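## Task

Place the red earphones inside the small chest's lowest drawer and the black earphones inside its uppermost drawer; at the end all drawers must be closed and the chest must still stand upright.

## Robot and tools

Robot: two arms, left_arm and right_arm, each with a two-finger gripper. The fingers extend along the gripper's own +z axis and close along its y axis. end_effector_position marks the point between the finger pads, roughly 1 cm short of the tips. Left base sits near (+0.001, +0.286, +0.018) m, right base near (+0.004, -0.322, +0.016) m.

Frame: every pose, velocity and offset uses the scene frame. Its origin is at table-top height, halfway between the nominal bases, some 5 to 10 cm in from the near table edge. +x points out over the table, +z points up, and left_arm is on the +y side (arm names do not match image sides). Reported hand positions and orientations may be wrong by a few cm, worse when stretched far.

execute_actions(actions, cameras): actions is a list of actions; each action is a list of up to 15 rows, one row per 1/30 s step, and a short action repeats its final row until 15 steps pass. Each row is one list of 14 numbers, all in [-1, 1], covering both arms even if one is idle: left dx, dy, dz, rx, ry, rz, opening, then right dx, dy, dz, rx, ry, rz, opening. The first six per arm are an offset, not a pose: measured from that arm's Hand target as it was when the action began (every row counts from that same start, not from the row before), along scene axes, with rotation about the hand position. Scale: 1.0 equals 0.6 m of translation or 180 degrees; rx, ry, rz form a single rotation vector. Repeating an offset in a later action moves further. opening is absolute: +1 fully open (0.094 m), -1 shut. Sending six zeros re-commands the Hand target itself. Images return only with an empty actions list or when cameras names them (["all"], [] or names).

move(target, speed, blend, opening_speed, grip_force, blocking, cameras): target is one 14-number row laid out as above, or a list of up to 15 such rows forming waypoints; every row is an offset from the Hand targets at the move's start, not from the previous waypoint. Grippers travel straight lines, turning the short way, with no obstacle avoidance. speed: m/s, 0.002 to 2.9 (default 0.25), one value or one per waypoint; rotation is capped at twice that in rad/s. blend: corner rounding radius in m (0 means a full stop at each waypoint). opening_speed: rate of opening change per second on the -1..+1 scale, at least 0.2; use it for gentle closing. grip_force: newtons per pad, 10 to 50 (50 is full), one value or one per arm; it persists, and low values close slowly. blocking=false returns after about 0.5 s while motion continues. A whole move is capped at 10 s. The result adds a move: line giving the ending (done, off_target, moving, held, fault) and any limits (paced = commanded pose clipped, held = steps withheld). done means within 10 mm and 2 degrees; neither done nor off_target tells you about contact.

wait(seconds 0 to 10, cameras) lets time pass with commands held. stop(cameras) brakes a running move. zoom_image(camera, region) enlarges part of that camera's most recent image; region is [x0, y0, x1, y1] in pixels from the top-left, at most 504 by 504. Cameras: cam_head_left, cam_head_right, cam_high, cam_low, cam_left_wrist, cam_right_wrist, all 672x504. finished_scene(scene) closes the current scene, given its number, permanently; only call it when the goal holds without the robot.

Result lines: end_effector_position and end_effector_quat_wxyz per gripper; Hand target (the last commanded pose after clipping, the base for new offsets); Tool commands (current opening commands; otherwise the last value sent counts, so a 0 is a real command); grip_measured on the opening scale (reads up to 2.5 mm wide when empty, somewhat narrower than a squeezed part); grip_effort_nm (gripper motor effort, negative = closing, offset and friction mean it is not a pad force); Joint positions (last value per arm is finger gap in m); Joint velocities, possibly summarised as within noise; joint torques (include arm weight, offsets, wrap at ±28 N m); motor temperatures; action-run results also list some intermediate hand positions.

Behaviour and cautions: orientation commands are clipped to 40 degrees from the measured one per step. Grippers sag, lag, fall short or tilt, especially at long reach; check position and tilt after each move and correct with a further offset. Tiny moves may fail or go sideways. An arm blocked by something keeps pushing until commanded back past its gripper. Avoid paths near an arm's own base (go around), the fixtures behind and under the bases (bar, plate up to about 3 cm high, rail), and any contact between the two arms, grippers or wrist cameras; closing on the other arm's fingers is a press between arms. Move slowly near contact and do not aim far past a surface. Do not drop or release moving parts, hit the chest hard, or let anything leave the table. Watch motor temperature: MOTOR HOT appears at 75 °C, at 90 °C the arm folds and stops working, at 100 °C it collapses; avoid holding loads stretched out or pushing against unreachable poses. Loose objects may occasionally be nudged by outside pushes.

Each tool is called as name(argument=value, ...), one argument or row to a line, values as JSON.

## Session

execute_actions(
  actions=[],
)

Scene clock: 0.00 s.
left_arm: end_effector_position=(+0.3222, +0.2276, +0.2459) grip_measured=+1.000 grip_effort_nm=n/a end_effector_quat_wxyz=(+0.495, +0.134, +0.851, -0.117) | right_arm: end_effector_position=(+0.3748, -0.2529, +0.3591) grip_measured=+1.000 grip_effort_nm=n/a end_effector_quat_wxyz=(+0.625, -0.040, +0.707, +0.329)
Joint positions: left_arm=[-0.017 0.998 0.798 -0.372 0.341 0.118 0.094] | right_arm=[-0.086 1.078 0.83 0.254 -0.645 0.435 0.094]
Joint velocities: within noise
Joint torques (N m): no reading
Motor temperatures (°C): left_arm=[28 32 29 36 24 26 25] | right_arm=[25 33 36 39 25 24 23]
Heat: left arm: 36 °C; right arm: 39 °C.
Hand target: left_arm +0.3225, +0.2279, +0.2476; +0.495, +0.134, +0.850, -0.116 | right_arm +0.3733, -0.2522, +0.3663; +0.631, -0.045, +0.701, +0.329
Tool commands: left_gripper/opening=+1.0 right_gripper/opening=+1.0

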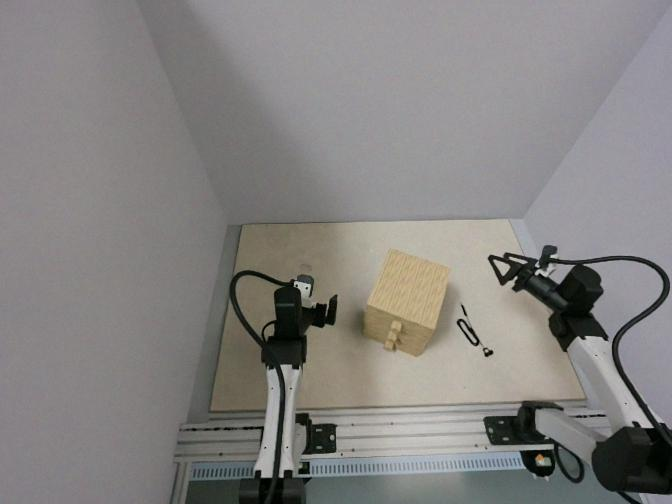

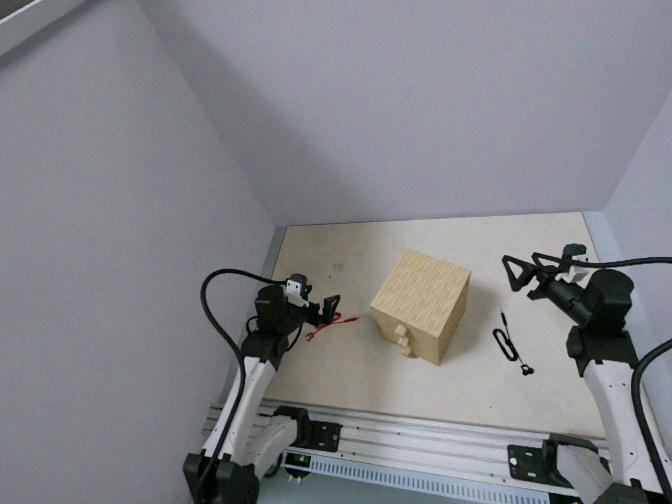

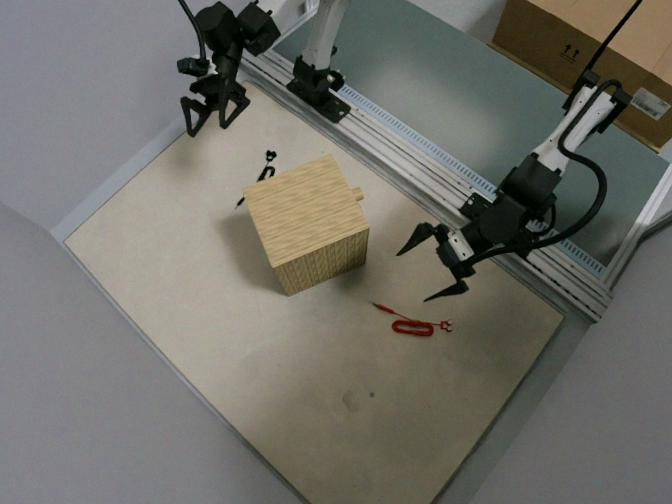

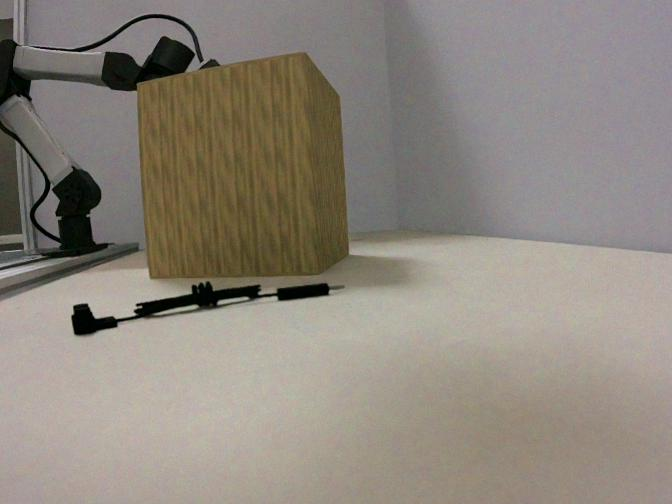

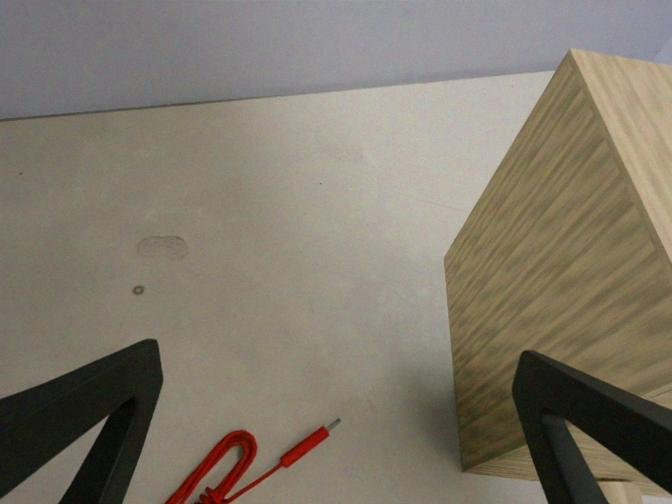

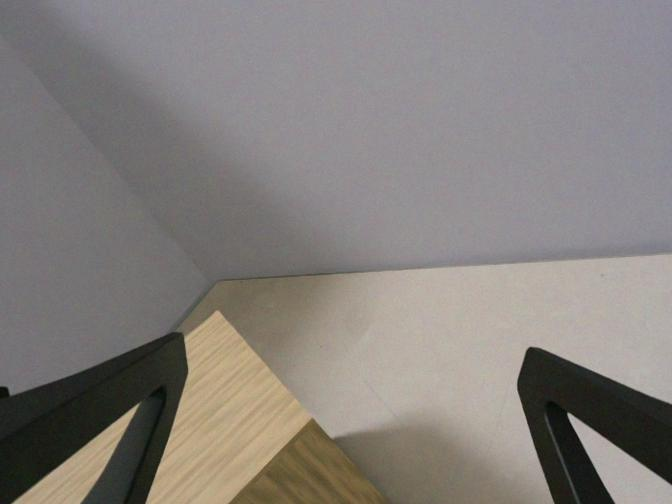

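zoom_image(
  camera="cam_head_right",
  region=[350, 230, 550, 380],
)

zoom_image(
  camera="cam_high",
  region=[180, 120, 480, 345],
)

zoom_image(
  camera="cam_head_left",
  region=[300, 230, 500, 380],
)

Scaled by 2.520 from the camera's 672x504 image, which has a finer 960x720 frame.

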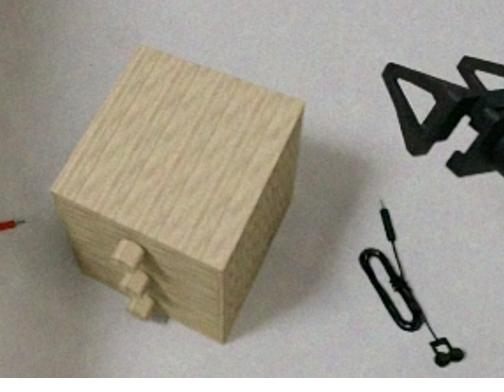

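Scaled by 1.680 from the camera's 672x504 image, which has a finer 960x720 frame.

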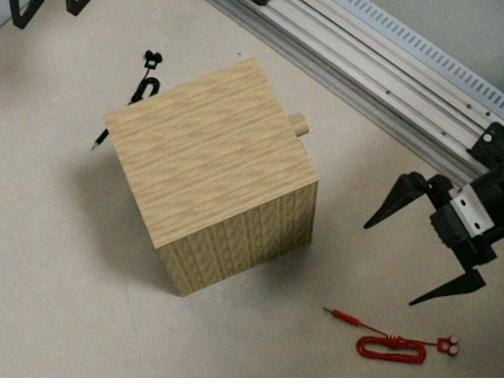

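Scaled by 2.520 from the camera's 672x504 image, which has a finer 960x720 frame.

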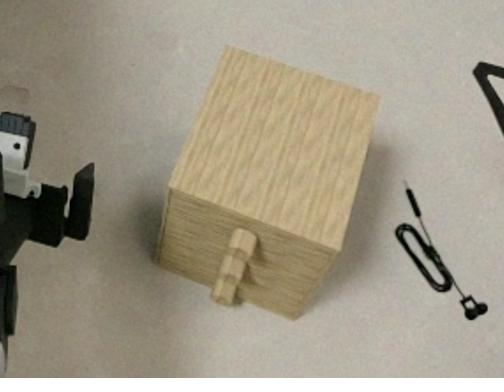

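move(
  target=[-0.07,0.003,0.087,0.078,0.332,0.09,1,-0.12,-0.05,-0.1,-0.233,0.447,-0.032,1],
  speed=0.4,
  cameras=["all"],
)

Scene clock: 44.63 s.
left_arm: end_effector_position=(+0.2828, +0.2289, +0.2899) grip_measured=+1.000 grip_effort_nm=-0.01 end_effector_quat_wxyz=(+0.150, +0.004, +0.988, -0.033) | right_arm: end_effector_position=(+0.3243, -0.2800, +0.3122) grip_measured=+1.000 grip_effort_nm=0.04 end_effector_quat_wxyz=(+0.223, -0.004, +0.974, +0.031)
Joint positions: left_arm=[-0.196 1.531 1.802 -1.567 0.023 -0.174 0.094] | right_arm=[0.134 1.511 1.876 -1.477 -0.015 0.113 0.094]
Joint torques (N m): left_arm=[-0.54 -6.76 8.73 1.16 -0.21 -0.02] | right_arm=[0.59 -7.35 4.19 0.57 0.13 0.1]
Motor temperatures (°C): left_arm=[28 31 38 42 24 25 25] | right_arm=[25 33 43 47 25 23 23]
Heat: left arm: 42 °C; right arm: 47 °C.
Hand target: left_arm +0.2805, +0.2297, +0.2998; +0.000, +0.000, +1.000, +0.001 | right_arm +0.3013, -0.2821, +0.3063; +0.000, +0.001, +1.000, +0.000
Off the commanded pose: left_arm 0.010 m, 18 deg | right_arm 0.024 m, 26 deg.
joint sent to its limit (left arm) — joint 4 (wrist pitch), lower limit. The joint targets are off in orientation, not in position.
joint sent to its limit (right arm) — joint 4 (wrist pitch), lower limit. The joint targets are off in orientation, not in position.
move: off_target (left_arm, right_arm)

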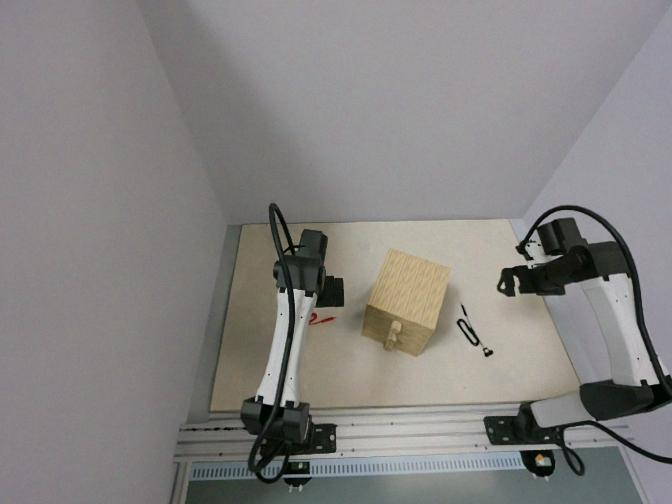

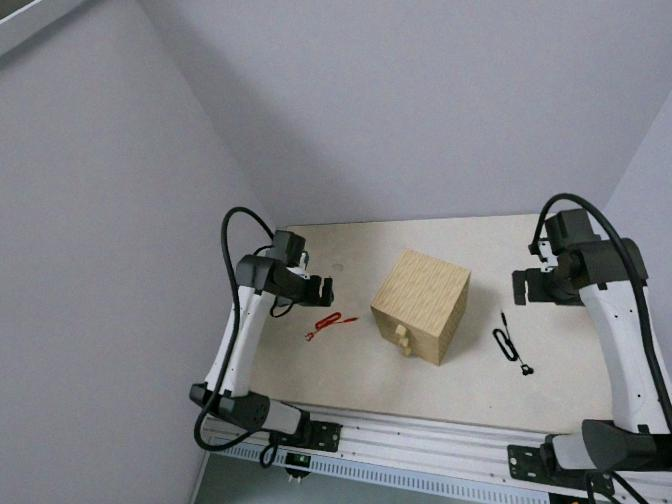

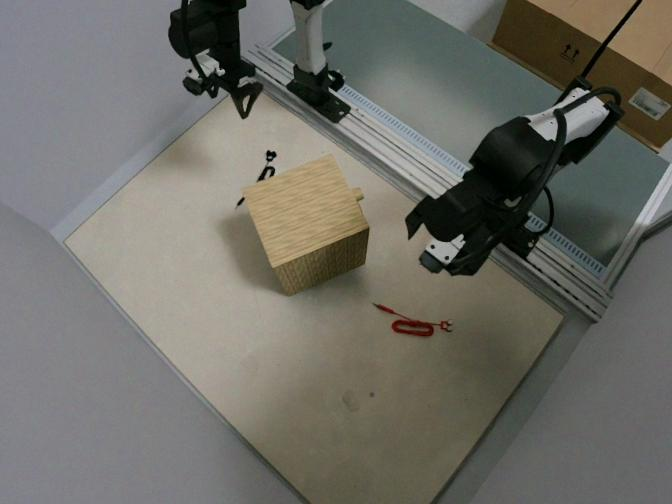

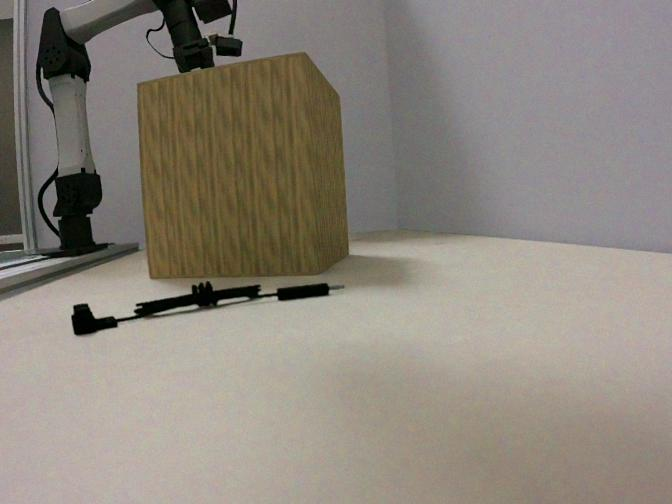

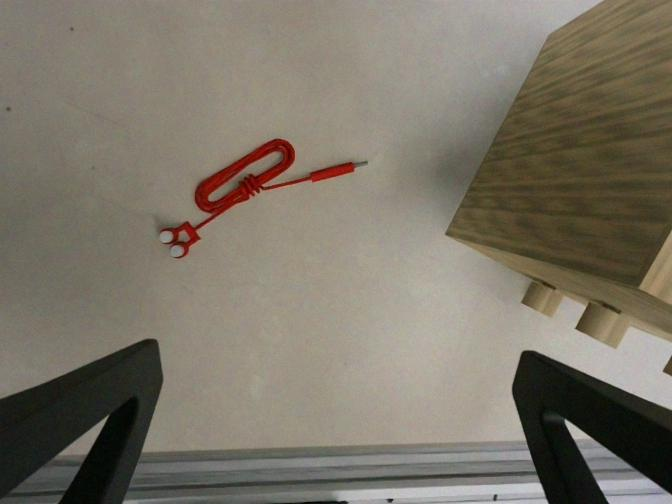

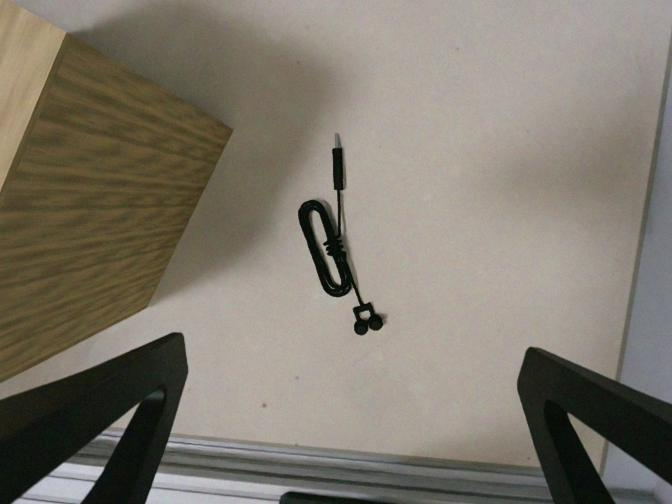

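move(
  target=[-0.2,-0.233,-0.217,-0.0727,-0.2713,-0.156,1,0.021,0.047,-0.31,0,0,0.122,1],
  speed=0.35,
  cameras=["all"],
)

Scene clock: 130.43 s.
left_arm: end_effector_position=(+0.1592, +0.0882, +0.1754) grip_measured=+1.000 grip_effort_nm=-0.01 end_effector_quat_wxyz=(+0.406, +0.241, +0.874, -0.115) | right_arm: end_effector_position=(+0.3176, -0.2535, +0.1235) grip_measured=+1.000 grip_effort_nm=0.04 end_effector_quat_wxyz=(+0.008, -0.182, +0.983, +0.004)
Joint positions: left_arm=[-1.191 0.806 0.64 -0.661 -0.441 -0.47 0.094] | right_arm=[0.223 1.734 1.429 -1.243 -0.013 -0.16 0.094]
Joint torques (N m): left_arm=[-0.51 -0.44 6.87 2.31 -0.53 -0.05] | right_arm=[0.46 -7.92 4.82 0.37 0.11 -0.14]
Motor temperatures (°C): left_arm=[27 34 41 37 24 24 25] | right_arm=[25 40 39 38 25 23 23]
Heat: left arm: 41 °C; right arm: 40 °C.
Hand target: left_arm +0.1605, +0.0900, +0.1696; +0.408, +0.234, +0.875, -0.109 | right_arm +0.3140, -0.2540, +0.1204; +0.001, -0.190, +0.982, +0.000
Off the commanded pose: left_arm 0.006 m, 1 deg | right_arm 0.005 m, 1 deg.
move: done

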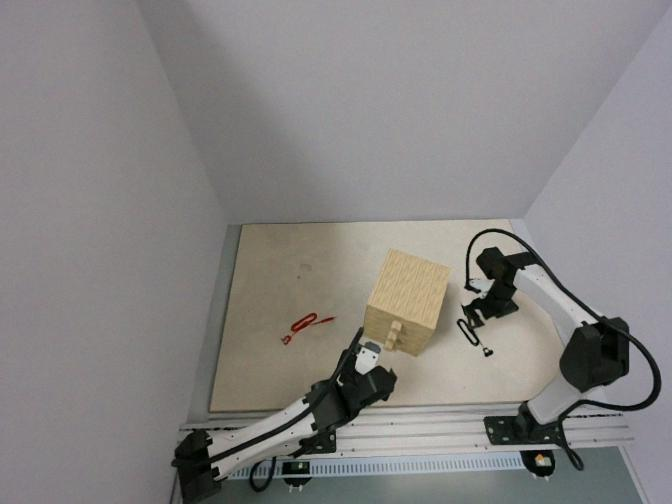

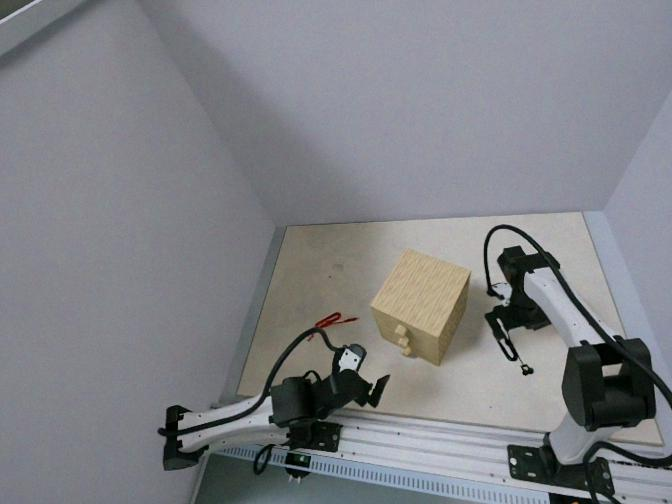

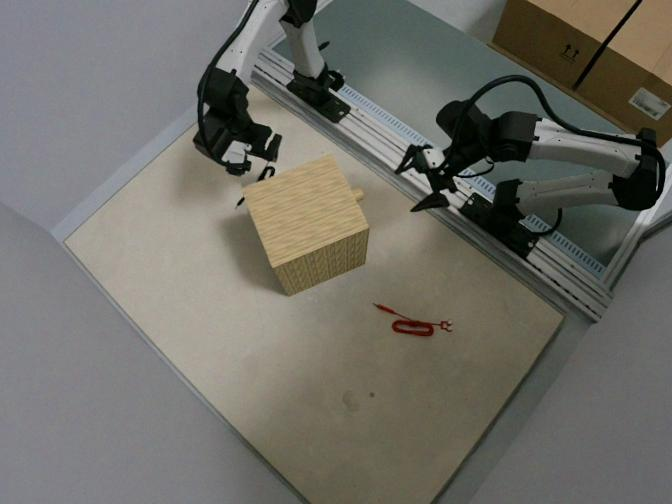

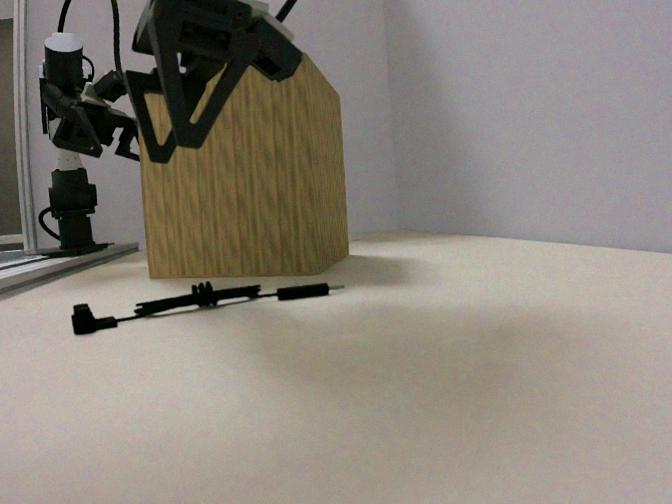

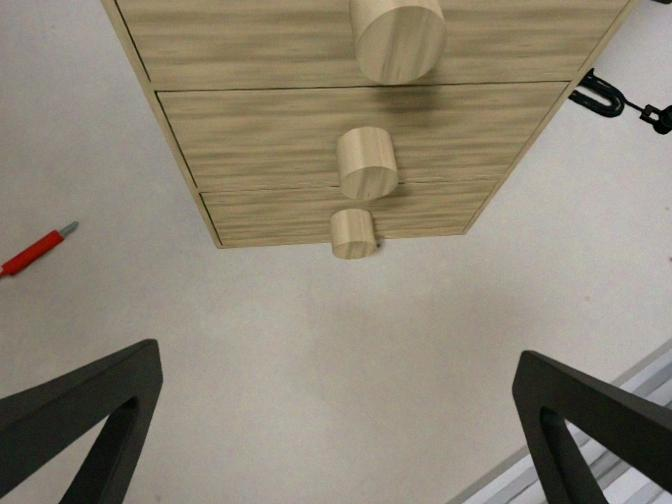

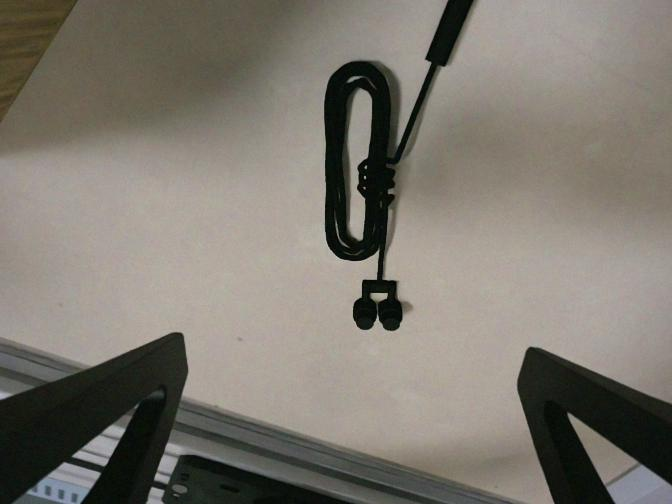

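move(
  target=[0.079,-0.082,-0.153,0,0,0.0206,0.2,0.028,-0.012,-0.145,0,0,0,0.3],
  speed=0.2,
  cameras=["cam_left_wrist","cam_right_wrist","cam_head_right"],
)

Scene clock: 171.70 s.
left_arm: end_effector_position=(+0.2051, +0.0343, +0.0853) grip_measured=+0.202 grip_effort_nm=-0.12 end_effector_quat_wxyz=(+0.411, +0.211, +0.880, -0.106) | right_arm: end_effector_position=(+0.3347, -0.2571, +0.0377) grip_measured=+0.302 grip_effort_nm=-0.07 end_effector_quat_wxyz=(+0.010, -0.188, +0.982, +0.003)
Joint positions: left_arm=[-1.133 1.293 0.478 -0.006 -0.444 -0.476 0.056] | right_arm=[0.204 1.865 1.241 -0.922 -0.012 -0.191 0.061]
Joint torques (N m): left_arm=[0.76 -2.52 6.11 2.39 -0.47 0.11] | right_arm=[-0.44 -8.38 4.37 0.39 0.09 -0.14]
Motor temperatures (°C): left_arm=[27 32 39 42 24 24 25] | right_arm=[25 40 38 36 25 23 23]
Heat: left arm: 42 °C; right arm: 40 °C.
Hand target: left_arm +0.2079, +0.0408, +0.0777; +0.412, +0.206, +0.883, -0.095 | right_arm +0.3306, -0.2612, +0.0333; +0.000, -0.190, +0.982, +0.000
Off the commanded pose: left_arm 0.010 m, 1 deg | right_arm 0.007 m, 1 deg.
move: done
Images, in order (width x height): cam_head_right 672x504, cam_left_wrist 672x504, cam_right_wrist 672x504.

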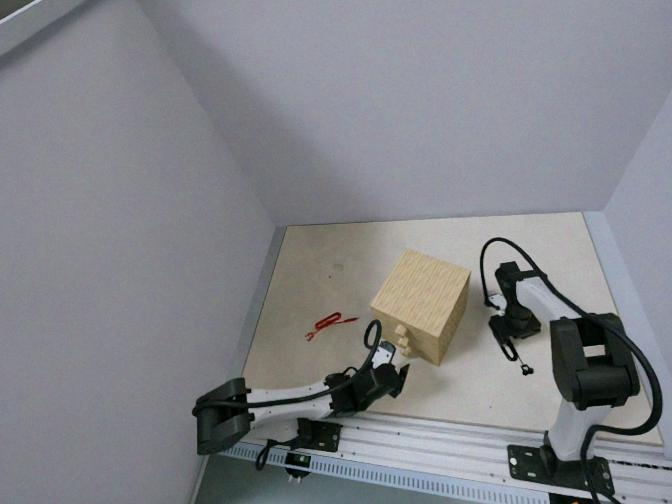

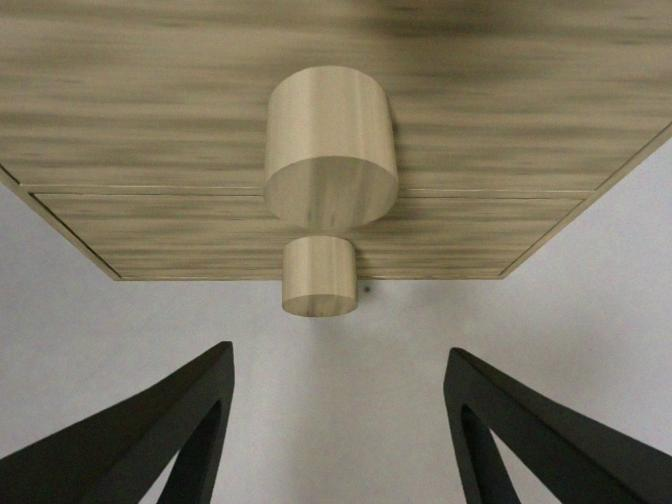

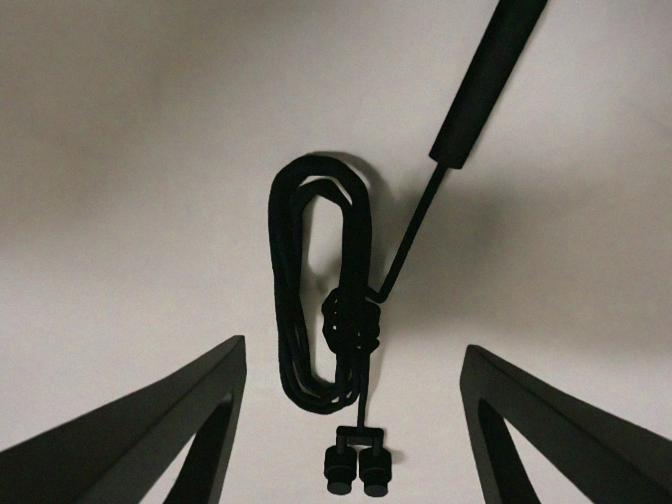

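move(
  target=[
    [0.0735,-0.023,-0.0805,0,0,0,0.2,-0.013,0.006,-0.037,0,0,0,0.3],
    [0.0735,-0.023,-0.0805,0,0,0,-0.6,-0.013,0.006,-0.037,0,0,0,-1],
  ],
  speed=0.12,
  grip_force=[50,30],
  cameras=["cam_left_wrist","cam_right_wrist","cam_low"],
)

Scene clock: 194.93 s.
left_arm: end_effector_position=(+0.2466, +0.0237, +0.0314) grip_measured=-0.424 grip_effort_nm=-1.04 end_effector_quat_wxyz=(+0.406, +0.207, +0.884, -0.106) | right_arm: end_effector_position=(+0.3295, -0.2575, +0.0176) grip_measured=-0.765 grip_effort_nm=-0.58 end_effector_quat_wxyz=(+0.014, -0.189, +0.982, +0.003)
Joint positions: left_arm=[-1.004 1.636 0.467 0.374 -0.353 -0.388 0.027] | right_arm=[0.206 1.872 1.163 -0.829 -0.011 -0.191 0.011]
Joint torques (N m): left_arm=[0.9 -4.05 6.48 2.42 -0.42 0.3] | right_arm=[0.58 -7.86 4.04 0.4 0.1 0.02]
Heat: left arm: 45 °C; right arm: 43 °C.
Hand target: left_arm +0.2519, +0.0270, +0.0294; +0.412, +0.206, +0.883, -0.095 | right_arm +0.3228, -0.2577, +0.0111; +0.000, -0.190, +0.982, +0.000
Off the commanded pose: left_arm 0.007 m, 1 deg | right_arm 0.009 m, 2 deg.
grip_force (N): 50, 30
move: done
Images, in order (width x height): cam_low 672x504, cam_left_wrist 672x504, cam_right_wrist 672x504.

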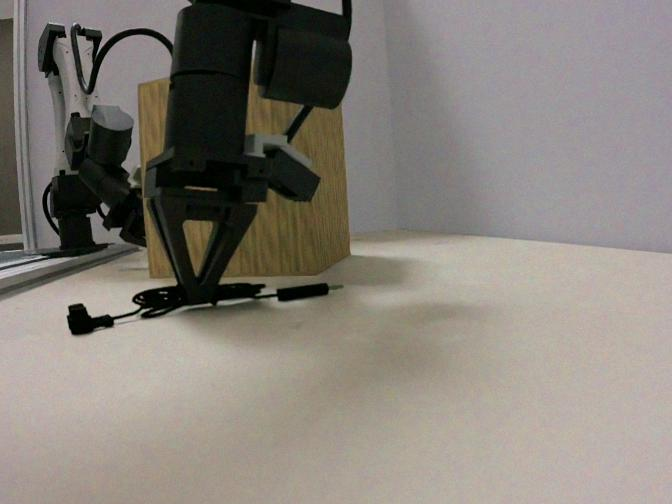

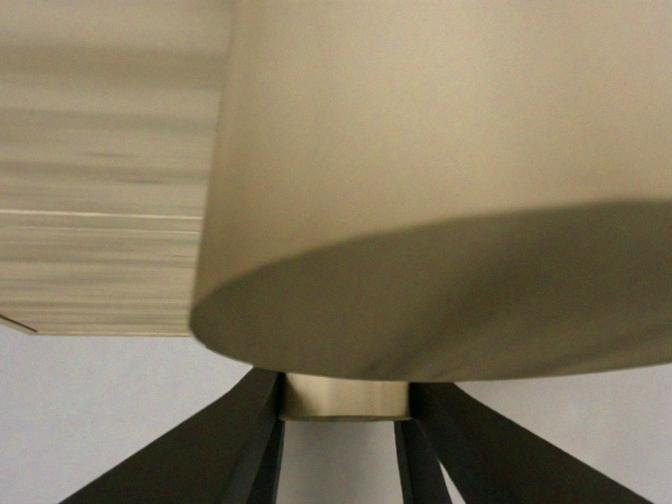

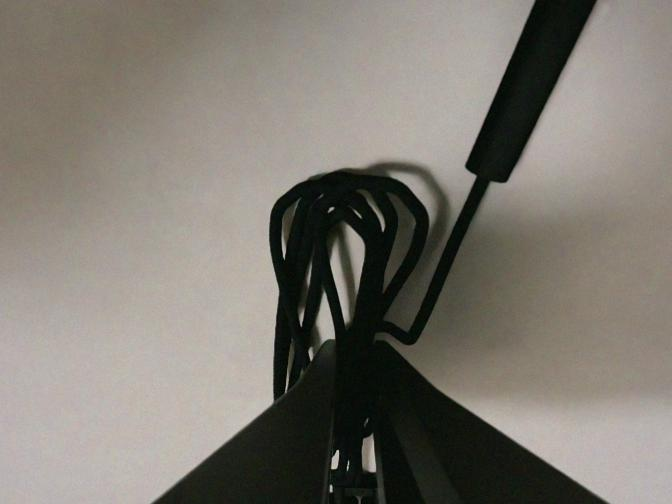

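move(
  target=[-0.125,0.061,0,0,0,0,-0.6,0,-0.03,0.3,0,0,0,-1],
  speed=0.12,
  cameras=["cam_left_wrist","cam_right_wrist","cam_head_right"],
)

Scene clock: 205.60 s.
left_arm: end_effector_position=(+0.1775, +0.0559, +0.0300) grip_measured=-0.424 grip_effort_nm=-1.04 end_effector_quat_wxyz=(+0.408, +0.210, +0.882, -0.106) | right_arm: end_effector_position=(+0.3306, -0.2713, +0.1824) grip_measured=-0.769 grip_effort_nm=-0.63 end_effector_quat_wxyz=(+0.010, -0.188, +0.982, +0.003)
Joint positions: left_arm=[-1.226 1.377 0.262 0.249 -0.502 -0.562 0.027] | right_arm=[0.162 1.78 1.718 -1.484 -0.011 -0.233 0.011]
Joint torques (N m): left_arm=[-0.47 -4.82 5.26 1.89 -0.62 0.05] | right_arm=[-0.49 -9.05 7.51 -0.15 0.09 -0.14]
Heat: left arm: 46 °C; right arm: 43 °C.
Hand target: left_arm +0.1770, +0.0636, +0.0294; +0.412, +0.206, +0.883, -0.095 | right_arm +0.3228, -0.2757, +0.1911; +0.000, -0.190, +0.982, +0.000
Off the commanded pose: left_arm 0.008 m, 1 deg | right_arm 0.012 m, 1 deg.
grip_force (N): 50, 30
move: off_target (right_arm)
Images, in order (width x height): cam_head_right 672x504, cam_left_wrist 672x504, cam_right_wrist 672x504.

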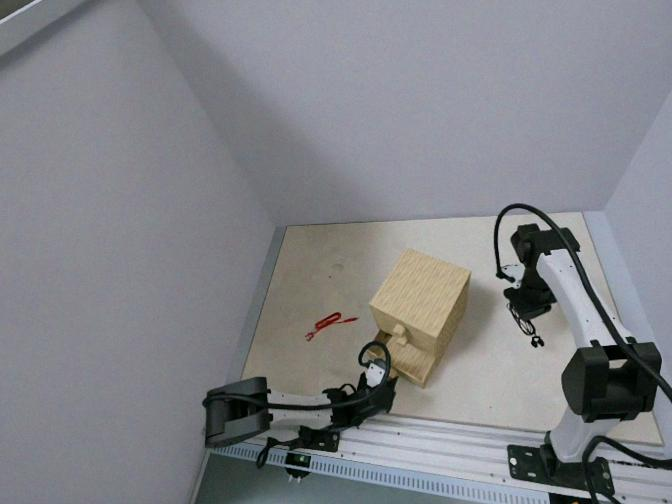

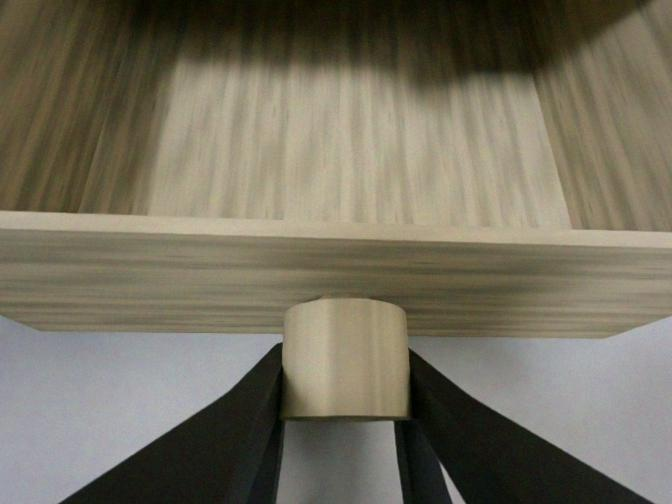

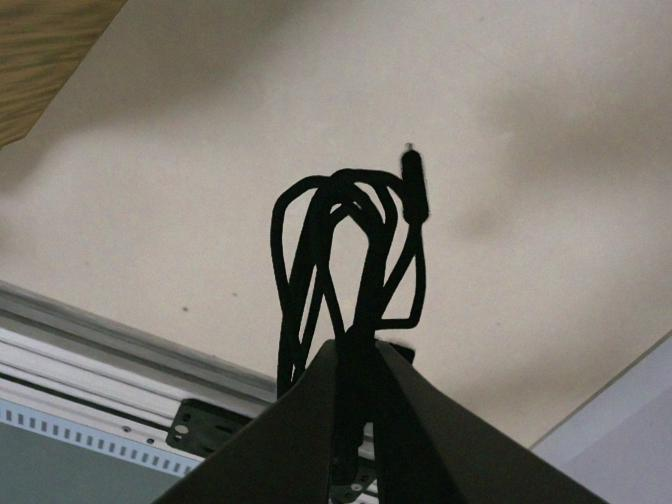

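move(
  target=[
    [-0.0375,0.018,0,0,0,0,-0.6,0,0,0,0,0,0,-1],
    [-0.0375,0.018,0,0,0,0,0.2,0,0,0,0,0,0,-1],
    [-0.0725,0.035,0.05,0,0,0,0.2,0,0,0,0,0,0,-1],
    [-0.06,0.06,0.25,0.0,0.0,0.0,0.2,0,0,0,0,0,0,-1],
    [0.275,0.377,0.151,0.182,0.2133,-0.1493,0.6,0,0,0,0,0,0,-1],
  ],
  speed=[0.12,0.12,0.12,0.25,0.35],
  blend=[0,0,0.01,0.03,0],
  cameras=["cam_left_wrist","cam_right_wrist","cam_head_right","cam_high"],
)

Scene clock: 225.30 s.
left_arm: end_effector_position=(+0.3347, +0.2871, +0.1204) grip_measured=+0.598 grip_effort_nm=0.11 end_effector_quat_wxyz=(+0.001, +0.456, +0.890, -0.005) | right_arm: end_effector_position=(+0.3306, -0.2713, +0.1824) grip_measured=-0.769 grip_effort_nm=-0.63 end_effector_quat_wxyz=(+0.010, -0.188, +0.982, +0.003)
Joint positions: left_arm=[-0.008 1.863 1.512 -1.258 0.012 0.958 0.075] | right_arm=[0.162 1.78 1.718 -1.484 -0.011 -0.233 0.011]
Joint torques (N m): left_arm=[0.23 -6.37 10.02 0.35 -0.11 0.29] | right_arm=[-0.46 -9.03 7.54 -0.15 0.09 -0.14]
Motor temperatures (°C): left_arm=[27 32 36 42 25 24 26] | right_arm=[25 45 42 34 25 23 24]
Heat: left arm: 42 °C; right arm: 45 °C.
Hand target: left_arm +0.3420, +0.2896, +0.1200; +0.000, +0.462, +0.887, -0.001 | right_arm +0.3228, -0.2757, +0.1911; +0.000, -0.190, +0.982, +0.000
Off the commanded pose: left_arm 0.008 m, 1 deg | right_arm 0.012 m, 1 deg.
grip_force (N): 50, 30
move: off_target (right_arm)
Images, in order (width x height): cam_head_right 672x504, cam_high 672x504, cam_left_wrist 672x504, cam_right_wrist 672x504.

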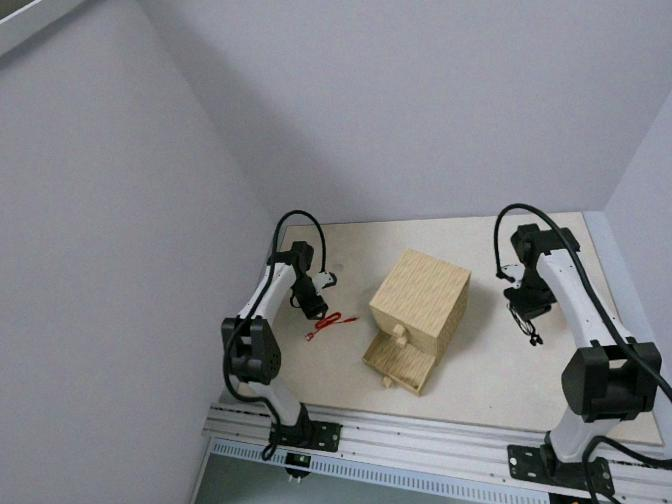

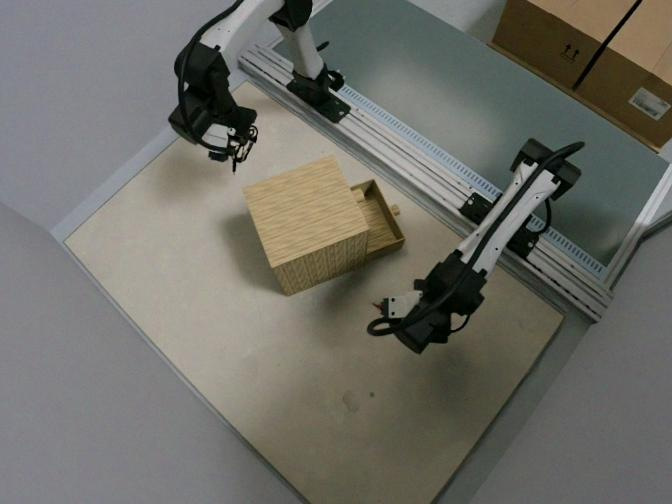

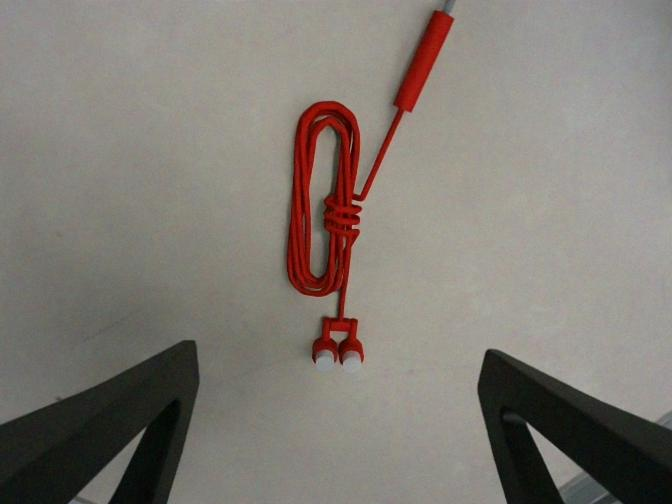

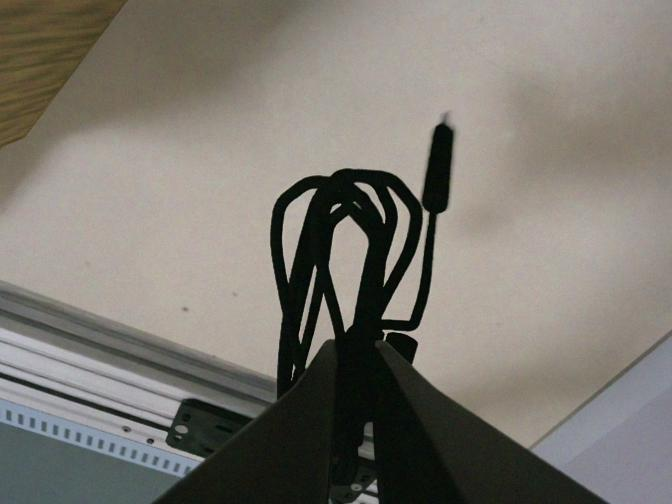

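move(
  target=[
    [0.005,0.003,-0.18,0,0,0,0.5,0,0,0,0,0,0,-1],
    [0.005,0.003,-0.18,0,0,0,-1,0,0,0,0,0,0,-1],
    [0,0,0.1,0,0,0,-1,0,0,0,0,0,0,-1],
  ],
  speed=[0.2,0.15,0.25],
  grip_force=[32,30],
  cameras=["cam_left_wrist","cam_high"],
)

Scene clock: 242.10 s.
left_arm: end_effector_position=(+0.3379, +0.2874, +0.1732) grip_measured=-0.856 grip_effort_nm=-0.70 end_effector_quat_wxyz=(-0.008, +0.458, +0.889, -0.008) | right_arm: end_effector_position=(+0.3306, -0.2713, +0.1824) grip_measured=-0.769 grip_effort_nm=-0.63 end_effector_quat_wxyz=(+0.010, -0.188, +0.982, +0.003)
Joint positions: left_arm=[-0.008 1.903 1.773 -1.499 0.01 0.963 0.007] | right_arm=[0.162 1.78 1.718 -1.484 -0.011 -0.233 0.011]
Joint torques (N m): left_arm=[0.27 -9.07 9.48 0.28 -0.08 0.23] | right_arm=[-0.47 -9.05 7.51 -0.15 0.09 -0.13]
Heat: left arm: 39 °C; right arm: 46 °C.
Hand target: left_arm +0.3420, +0.2897, +0.1800; +0.000, +0.462, +0.887, -0.001 | right_arm +0.3228, -0.2757, +0.1911; +0.000, -0.190, +0.982, +0.000
Off the commanded pose: left_arm 0.008 m, 1 deg | right_arm 0.012 m, 1 deg.
grip_force (N): 32, 30
move: off_target (right_arm)
Images, in order (width x height): cam_high 672x504, cam_left_wrist 672x504.

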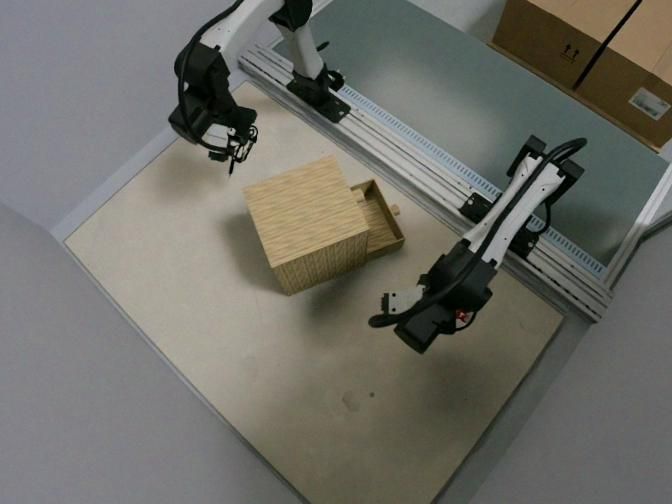

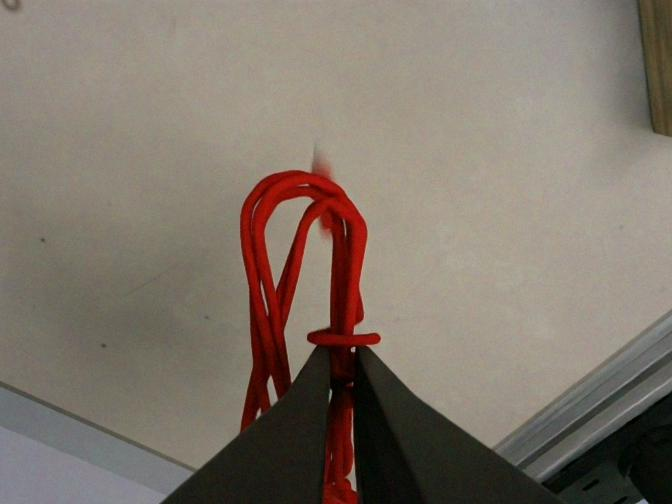

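move(
  target=[
    [-0.237,-0.266,0.033,0.0127,-0.1745,-0.3307,-1,0,0,0,0,0,0,-1],
    [-0.2,-0.4195,-0.033,0.0127,-0.1745,-0.3307,-1,0,0,0,0,0,0,-1],
    [-0.2,-0.4195,-0.195,0.0127,-0.1745,-0.3307,-1,0,0,0,0,0,0,-1],
  ],
  speed=[0.25,0.2,0.12],
  blend=[0.04,0.01,0],
  cameras=["cam_left_wrist","cam_high","cam_head_right"],
)

Scene clock: 255.20 s.
left_arm: end_effector_position=(+0.2226, +0.0369, +0.0703) grip_measured=-0.857 grip_effort_nm=-0.70 end_effector_quat_wxyz=(+0.224, +0.821, +0.508, +0.134) | right_arm: end_effector_position=(+0.3306, -0.2713, +0.1824) grip_measured=-0.769 grip_effort_nm=-0.62 end_effector_quat_wxyz=(+0.010, -0.188, +0.982, +0.003)
Joint positions: left_arm=[-0.962 1.488 0.787 -0.41 -0.202 1.133 0.007] | right_arm=[0.162 1.78 1.718 -1.484 -0.011 -0.233 0.011]
Joint torques (N m): left_arm=[-0.35 -4.12 6.49 1.86 -0.24 -0.08] | right_arm=[-0.49 -9.05 7.5 -0.15 0.09 -0.14]
Heat: left arm: 38 °C; right arm: 47 °C.
Hand target: left_arm +0.2220, +0.0380, +0.0630; +0.220, +0.819, +0.512, +0.136 | right_arm +0.3228, -0.2757, +0.1911; +0.000, -0.190, +0.982, +0.000
Off the commanded pose: left_arm 0.007 m, 1 deg | right_arm 0.012 m, 1 deg.
grip_force (N): 32, 30
move: off_target (right_arm)
Images, in order (width x height): cam_head_right 672x504, cam_high 672x504, cam_left_wrist 672x504.

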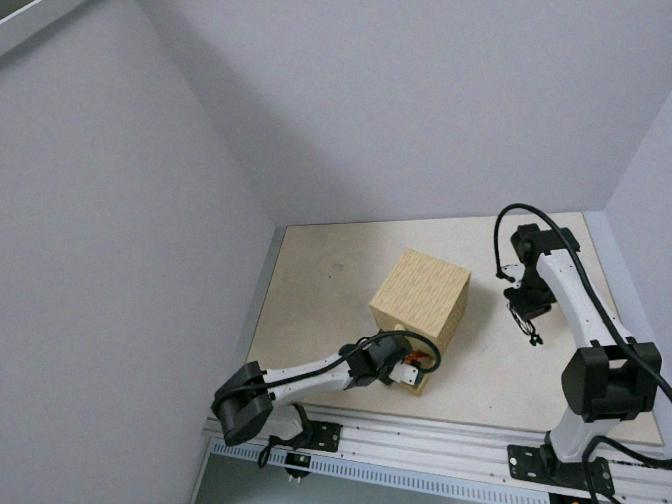

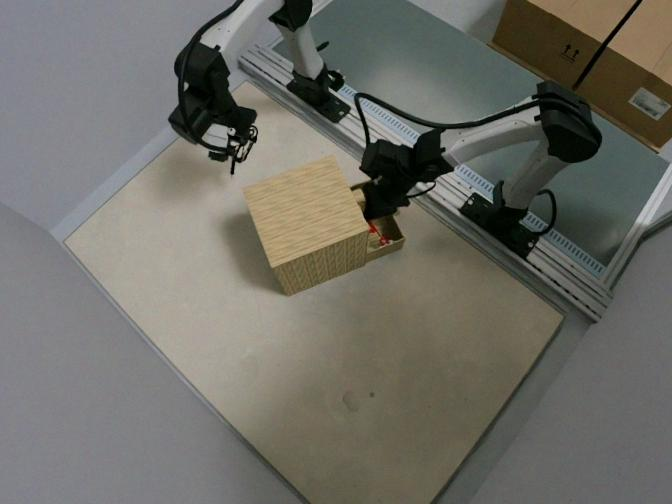

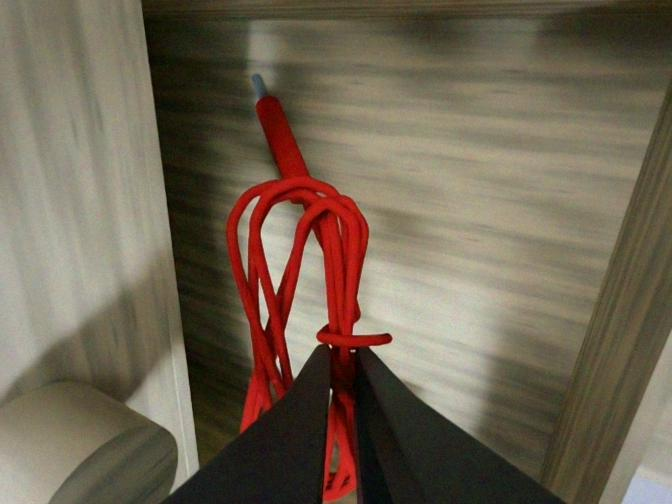

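move(
  target=[
    [-0.015,0.0073,-0.042,0,0,0,-1,0,0,0,0,0,0,-1],
    [-0.015,0.0073,-0.042,0,0,0,-0.2,0,0,0,0,0,0,-1],
    [-0.03,0.015,0.17,0,0,0,-0.2,0,0,0,0,0,0,-1],
    [-0.153,0.096,0.145,-0.326,0.0634,0.383,-0.2,0,0,0,0,0,0,-1],
  ],
  speed=[0.12,0.15,0.2,0.5],
  blend=[0,0,0.03,0],
  cameras=["cam_left_wrist","cam_high"],
)

Scene clock: 271.37 s.
left_arm: end_effector_position=(+0.1290, +0.0925, +0.1522) grip_measured=-0.202 grip_effort_nm=0.11 end_effector_quat_wxyz=(+0.408, +0.211, +0.882, -0.105) | right_arm: end_effector_position=(+0.3306, -0.2713, +0.1824) grip_measured=-0.769 grip_effort_nm=-0.63 end_effector_quat_wxyz=(+0.010, -0.188, +0.982, +0.003)
Joint positions: left_arm=[-1.443 0.811 0.582 -0.747 -0.635 -0.762 0.037] | right_arm=[0.162 1.78 1.718 -1.484 -0.011 -0.233 0.011]
Joint torques (N m): left_arm=[-0.58 0.13 8.09 1.71 -0.68 -0.08] | right_arm=[-0.47 -9.05 7.53 -0.15 0.08 -0.14]
Heat: left arm: 40 °C; right arm: 48 °C.
Hand target: left_arm +0.1302, +0.0955, +0.1500; +0.412, +0.207, +0.882, -0.095 | right_arm +0.3228, -0.2757, +0.1911; +0.000, -0.190, +0.982, +0.000
Off the commanded pose: left_arm 0.004 m, 1 deg | right_arm 0.012 m, 1 deg.
grip_force (N): 32, 30
move: off_target (right_arm)
Images, in order (width x height): cam_high 672x504, cam_left_wrist 672x504.

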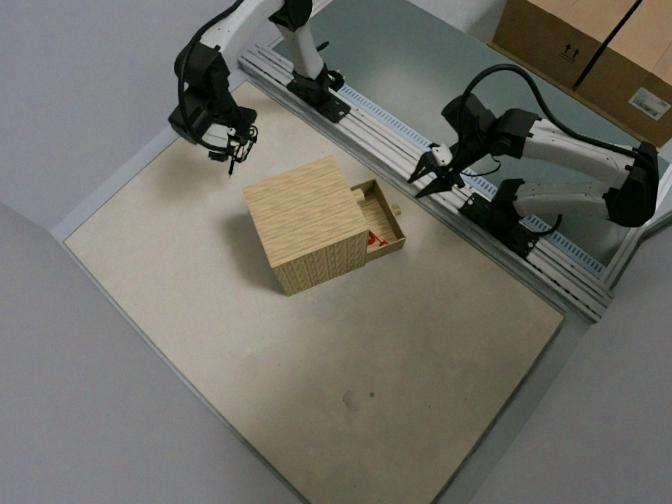

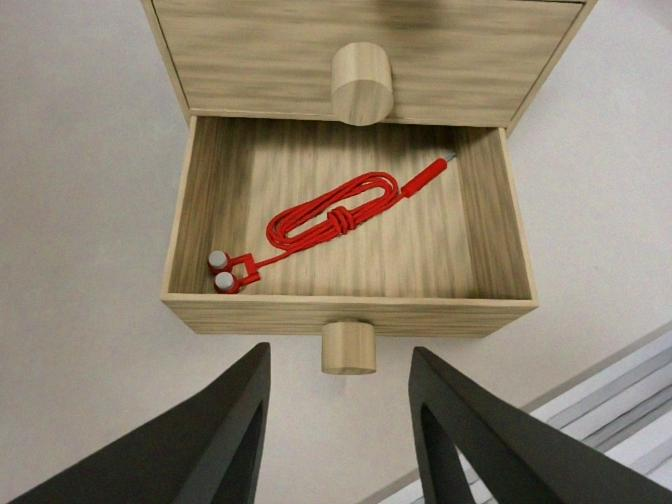

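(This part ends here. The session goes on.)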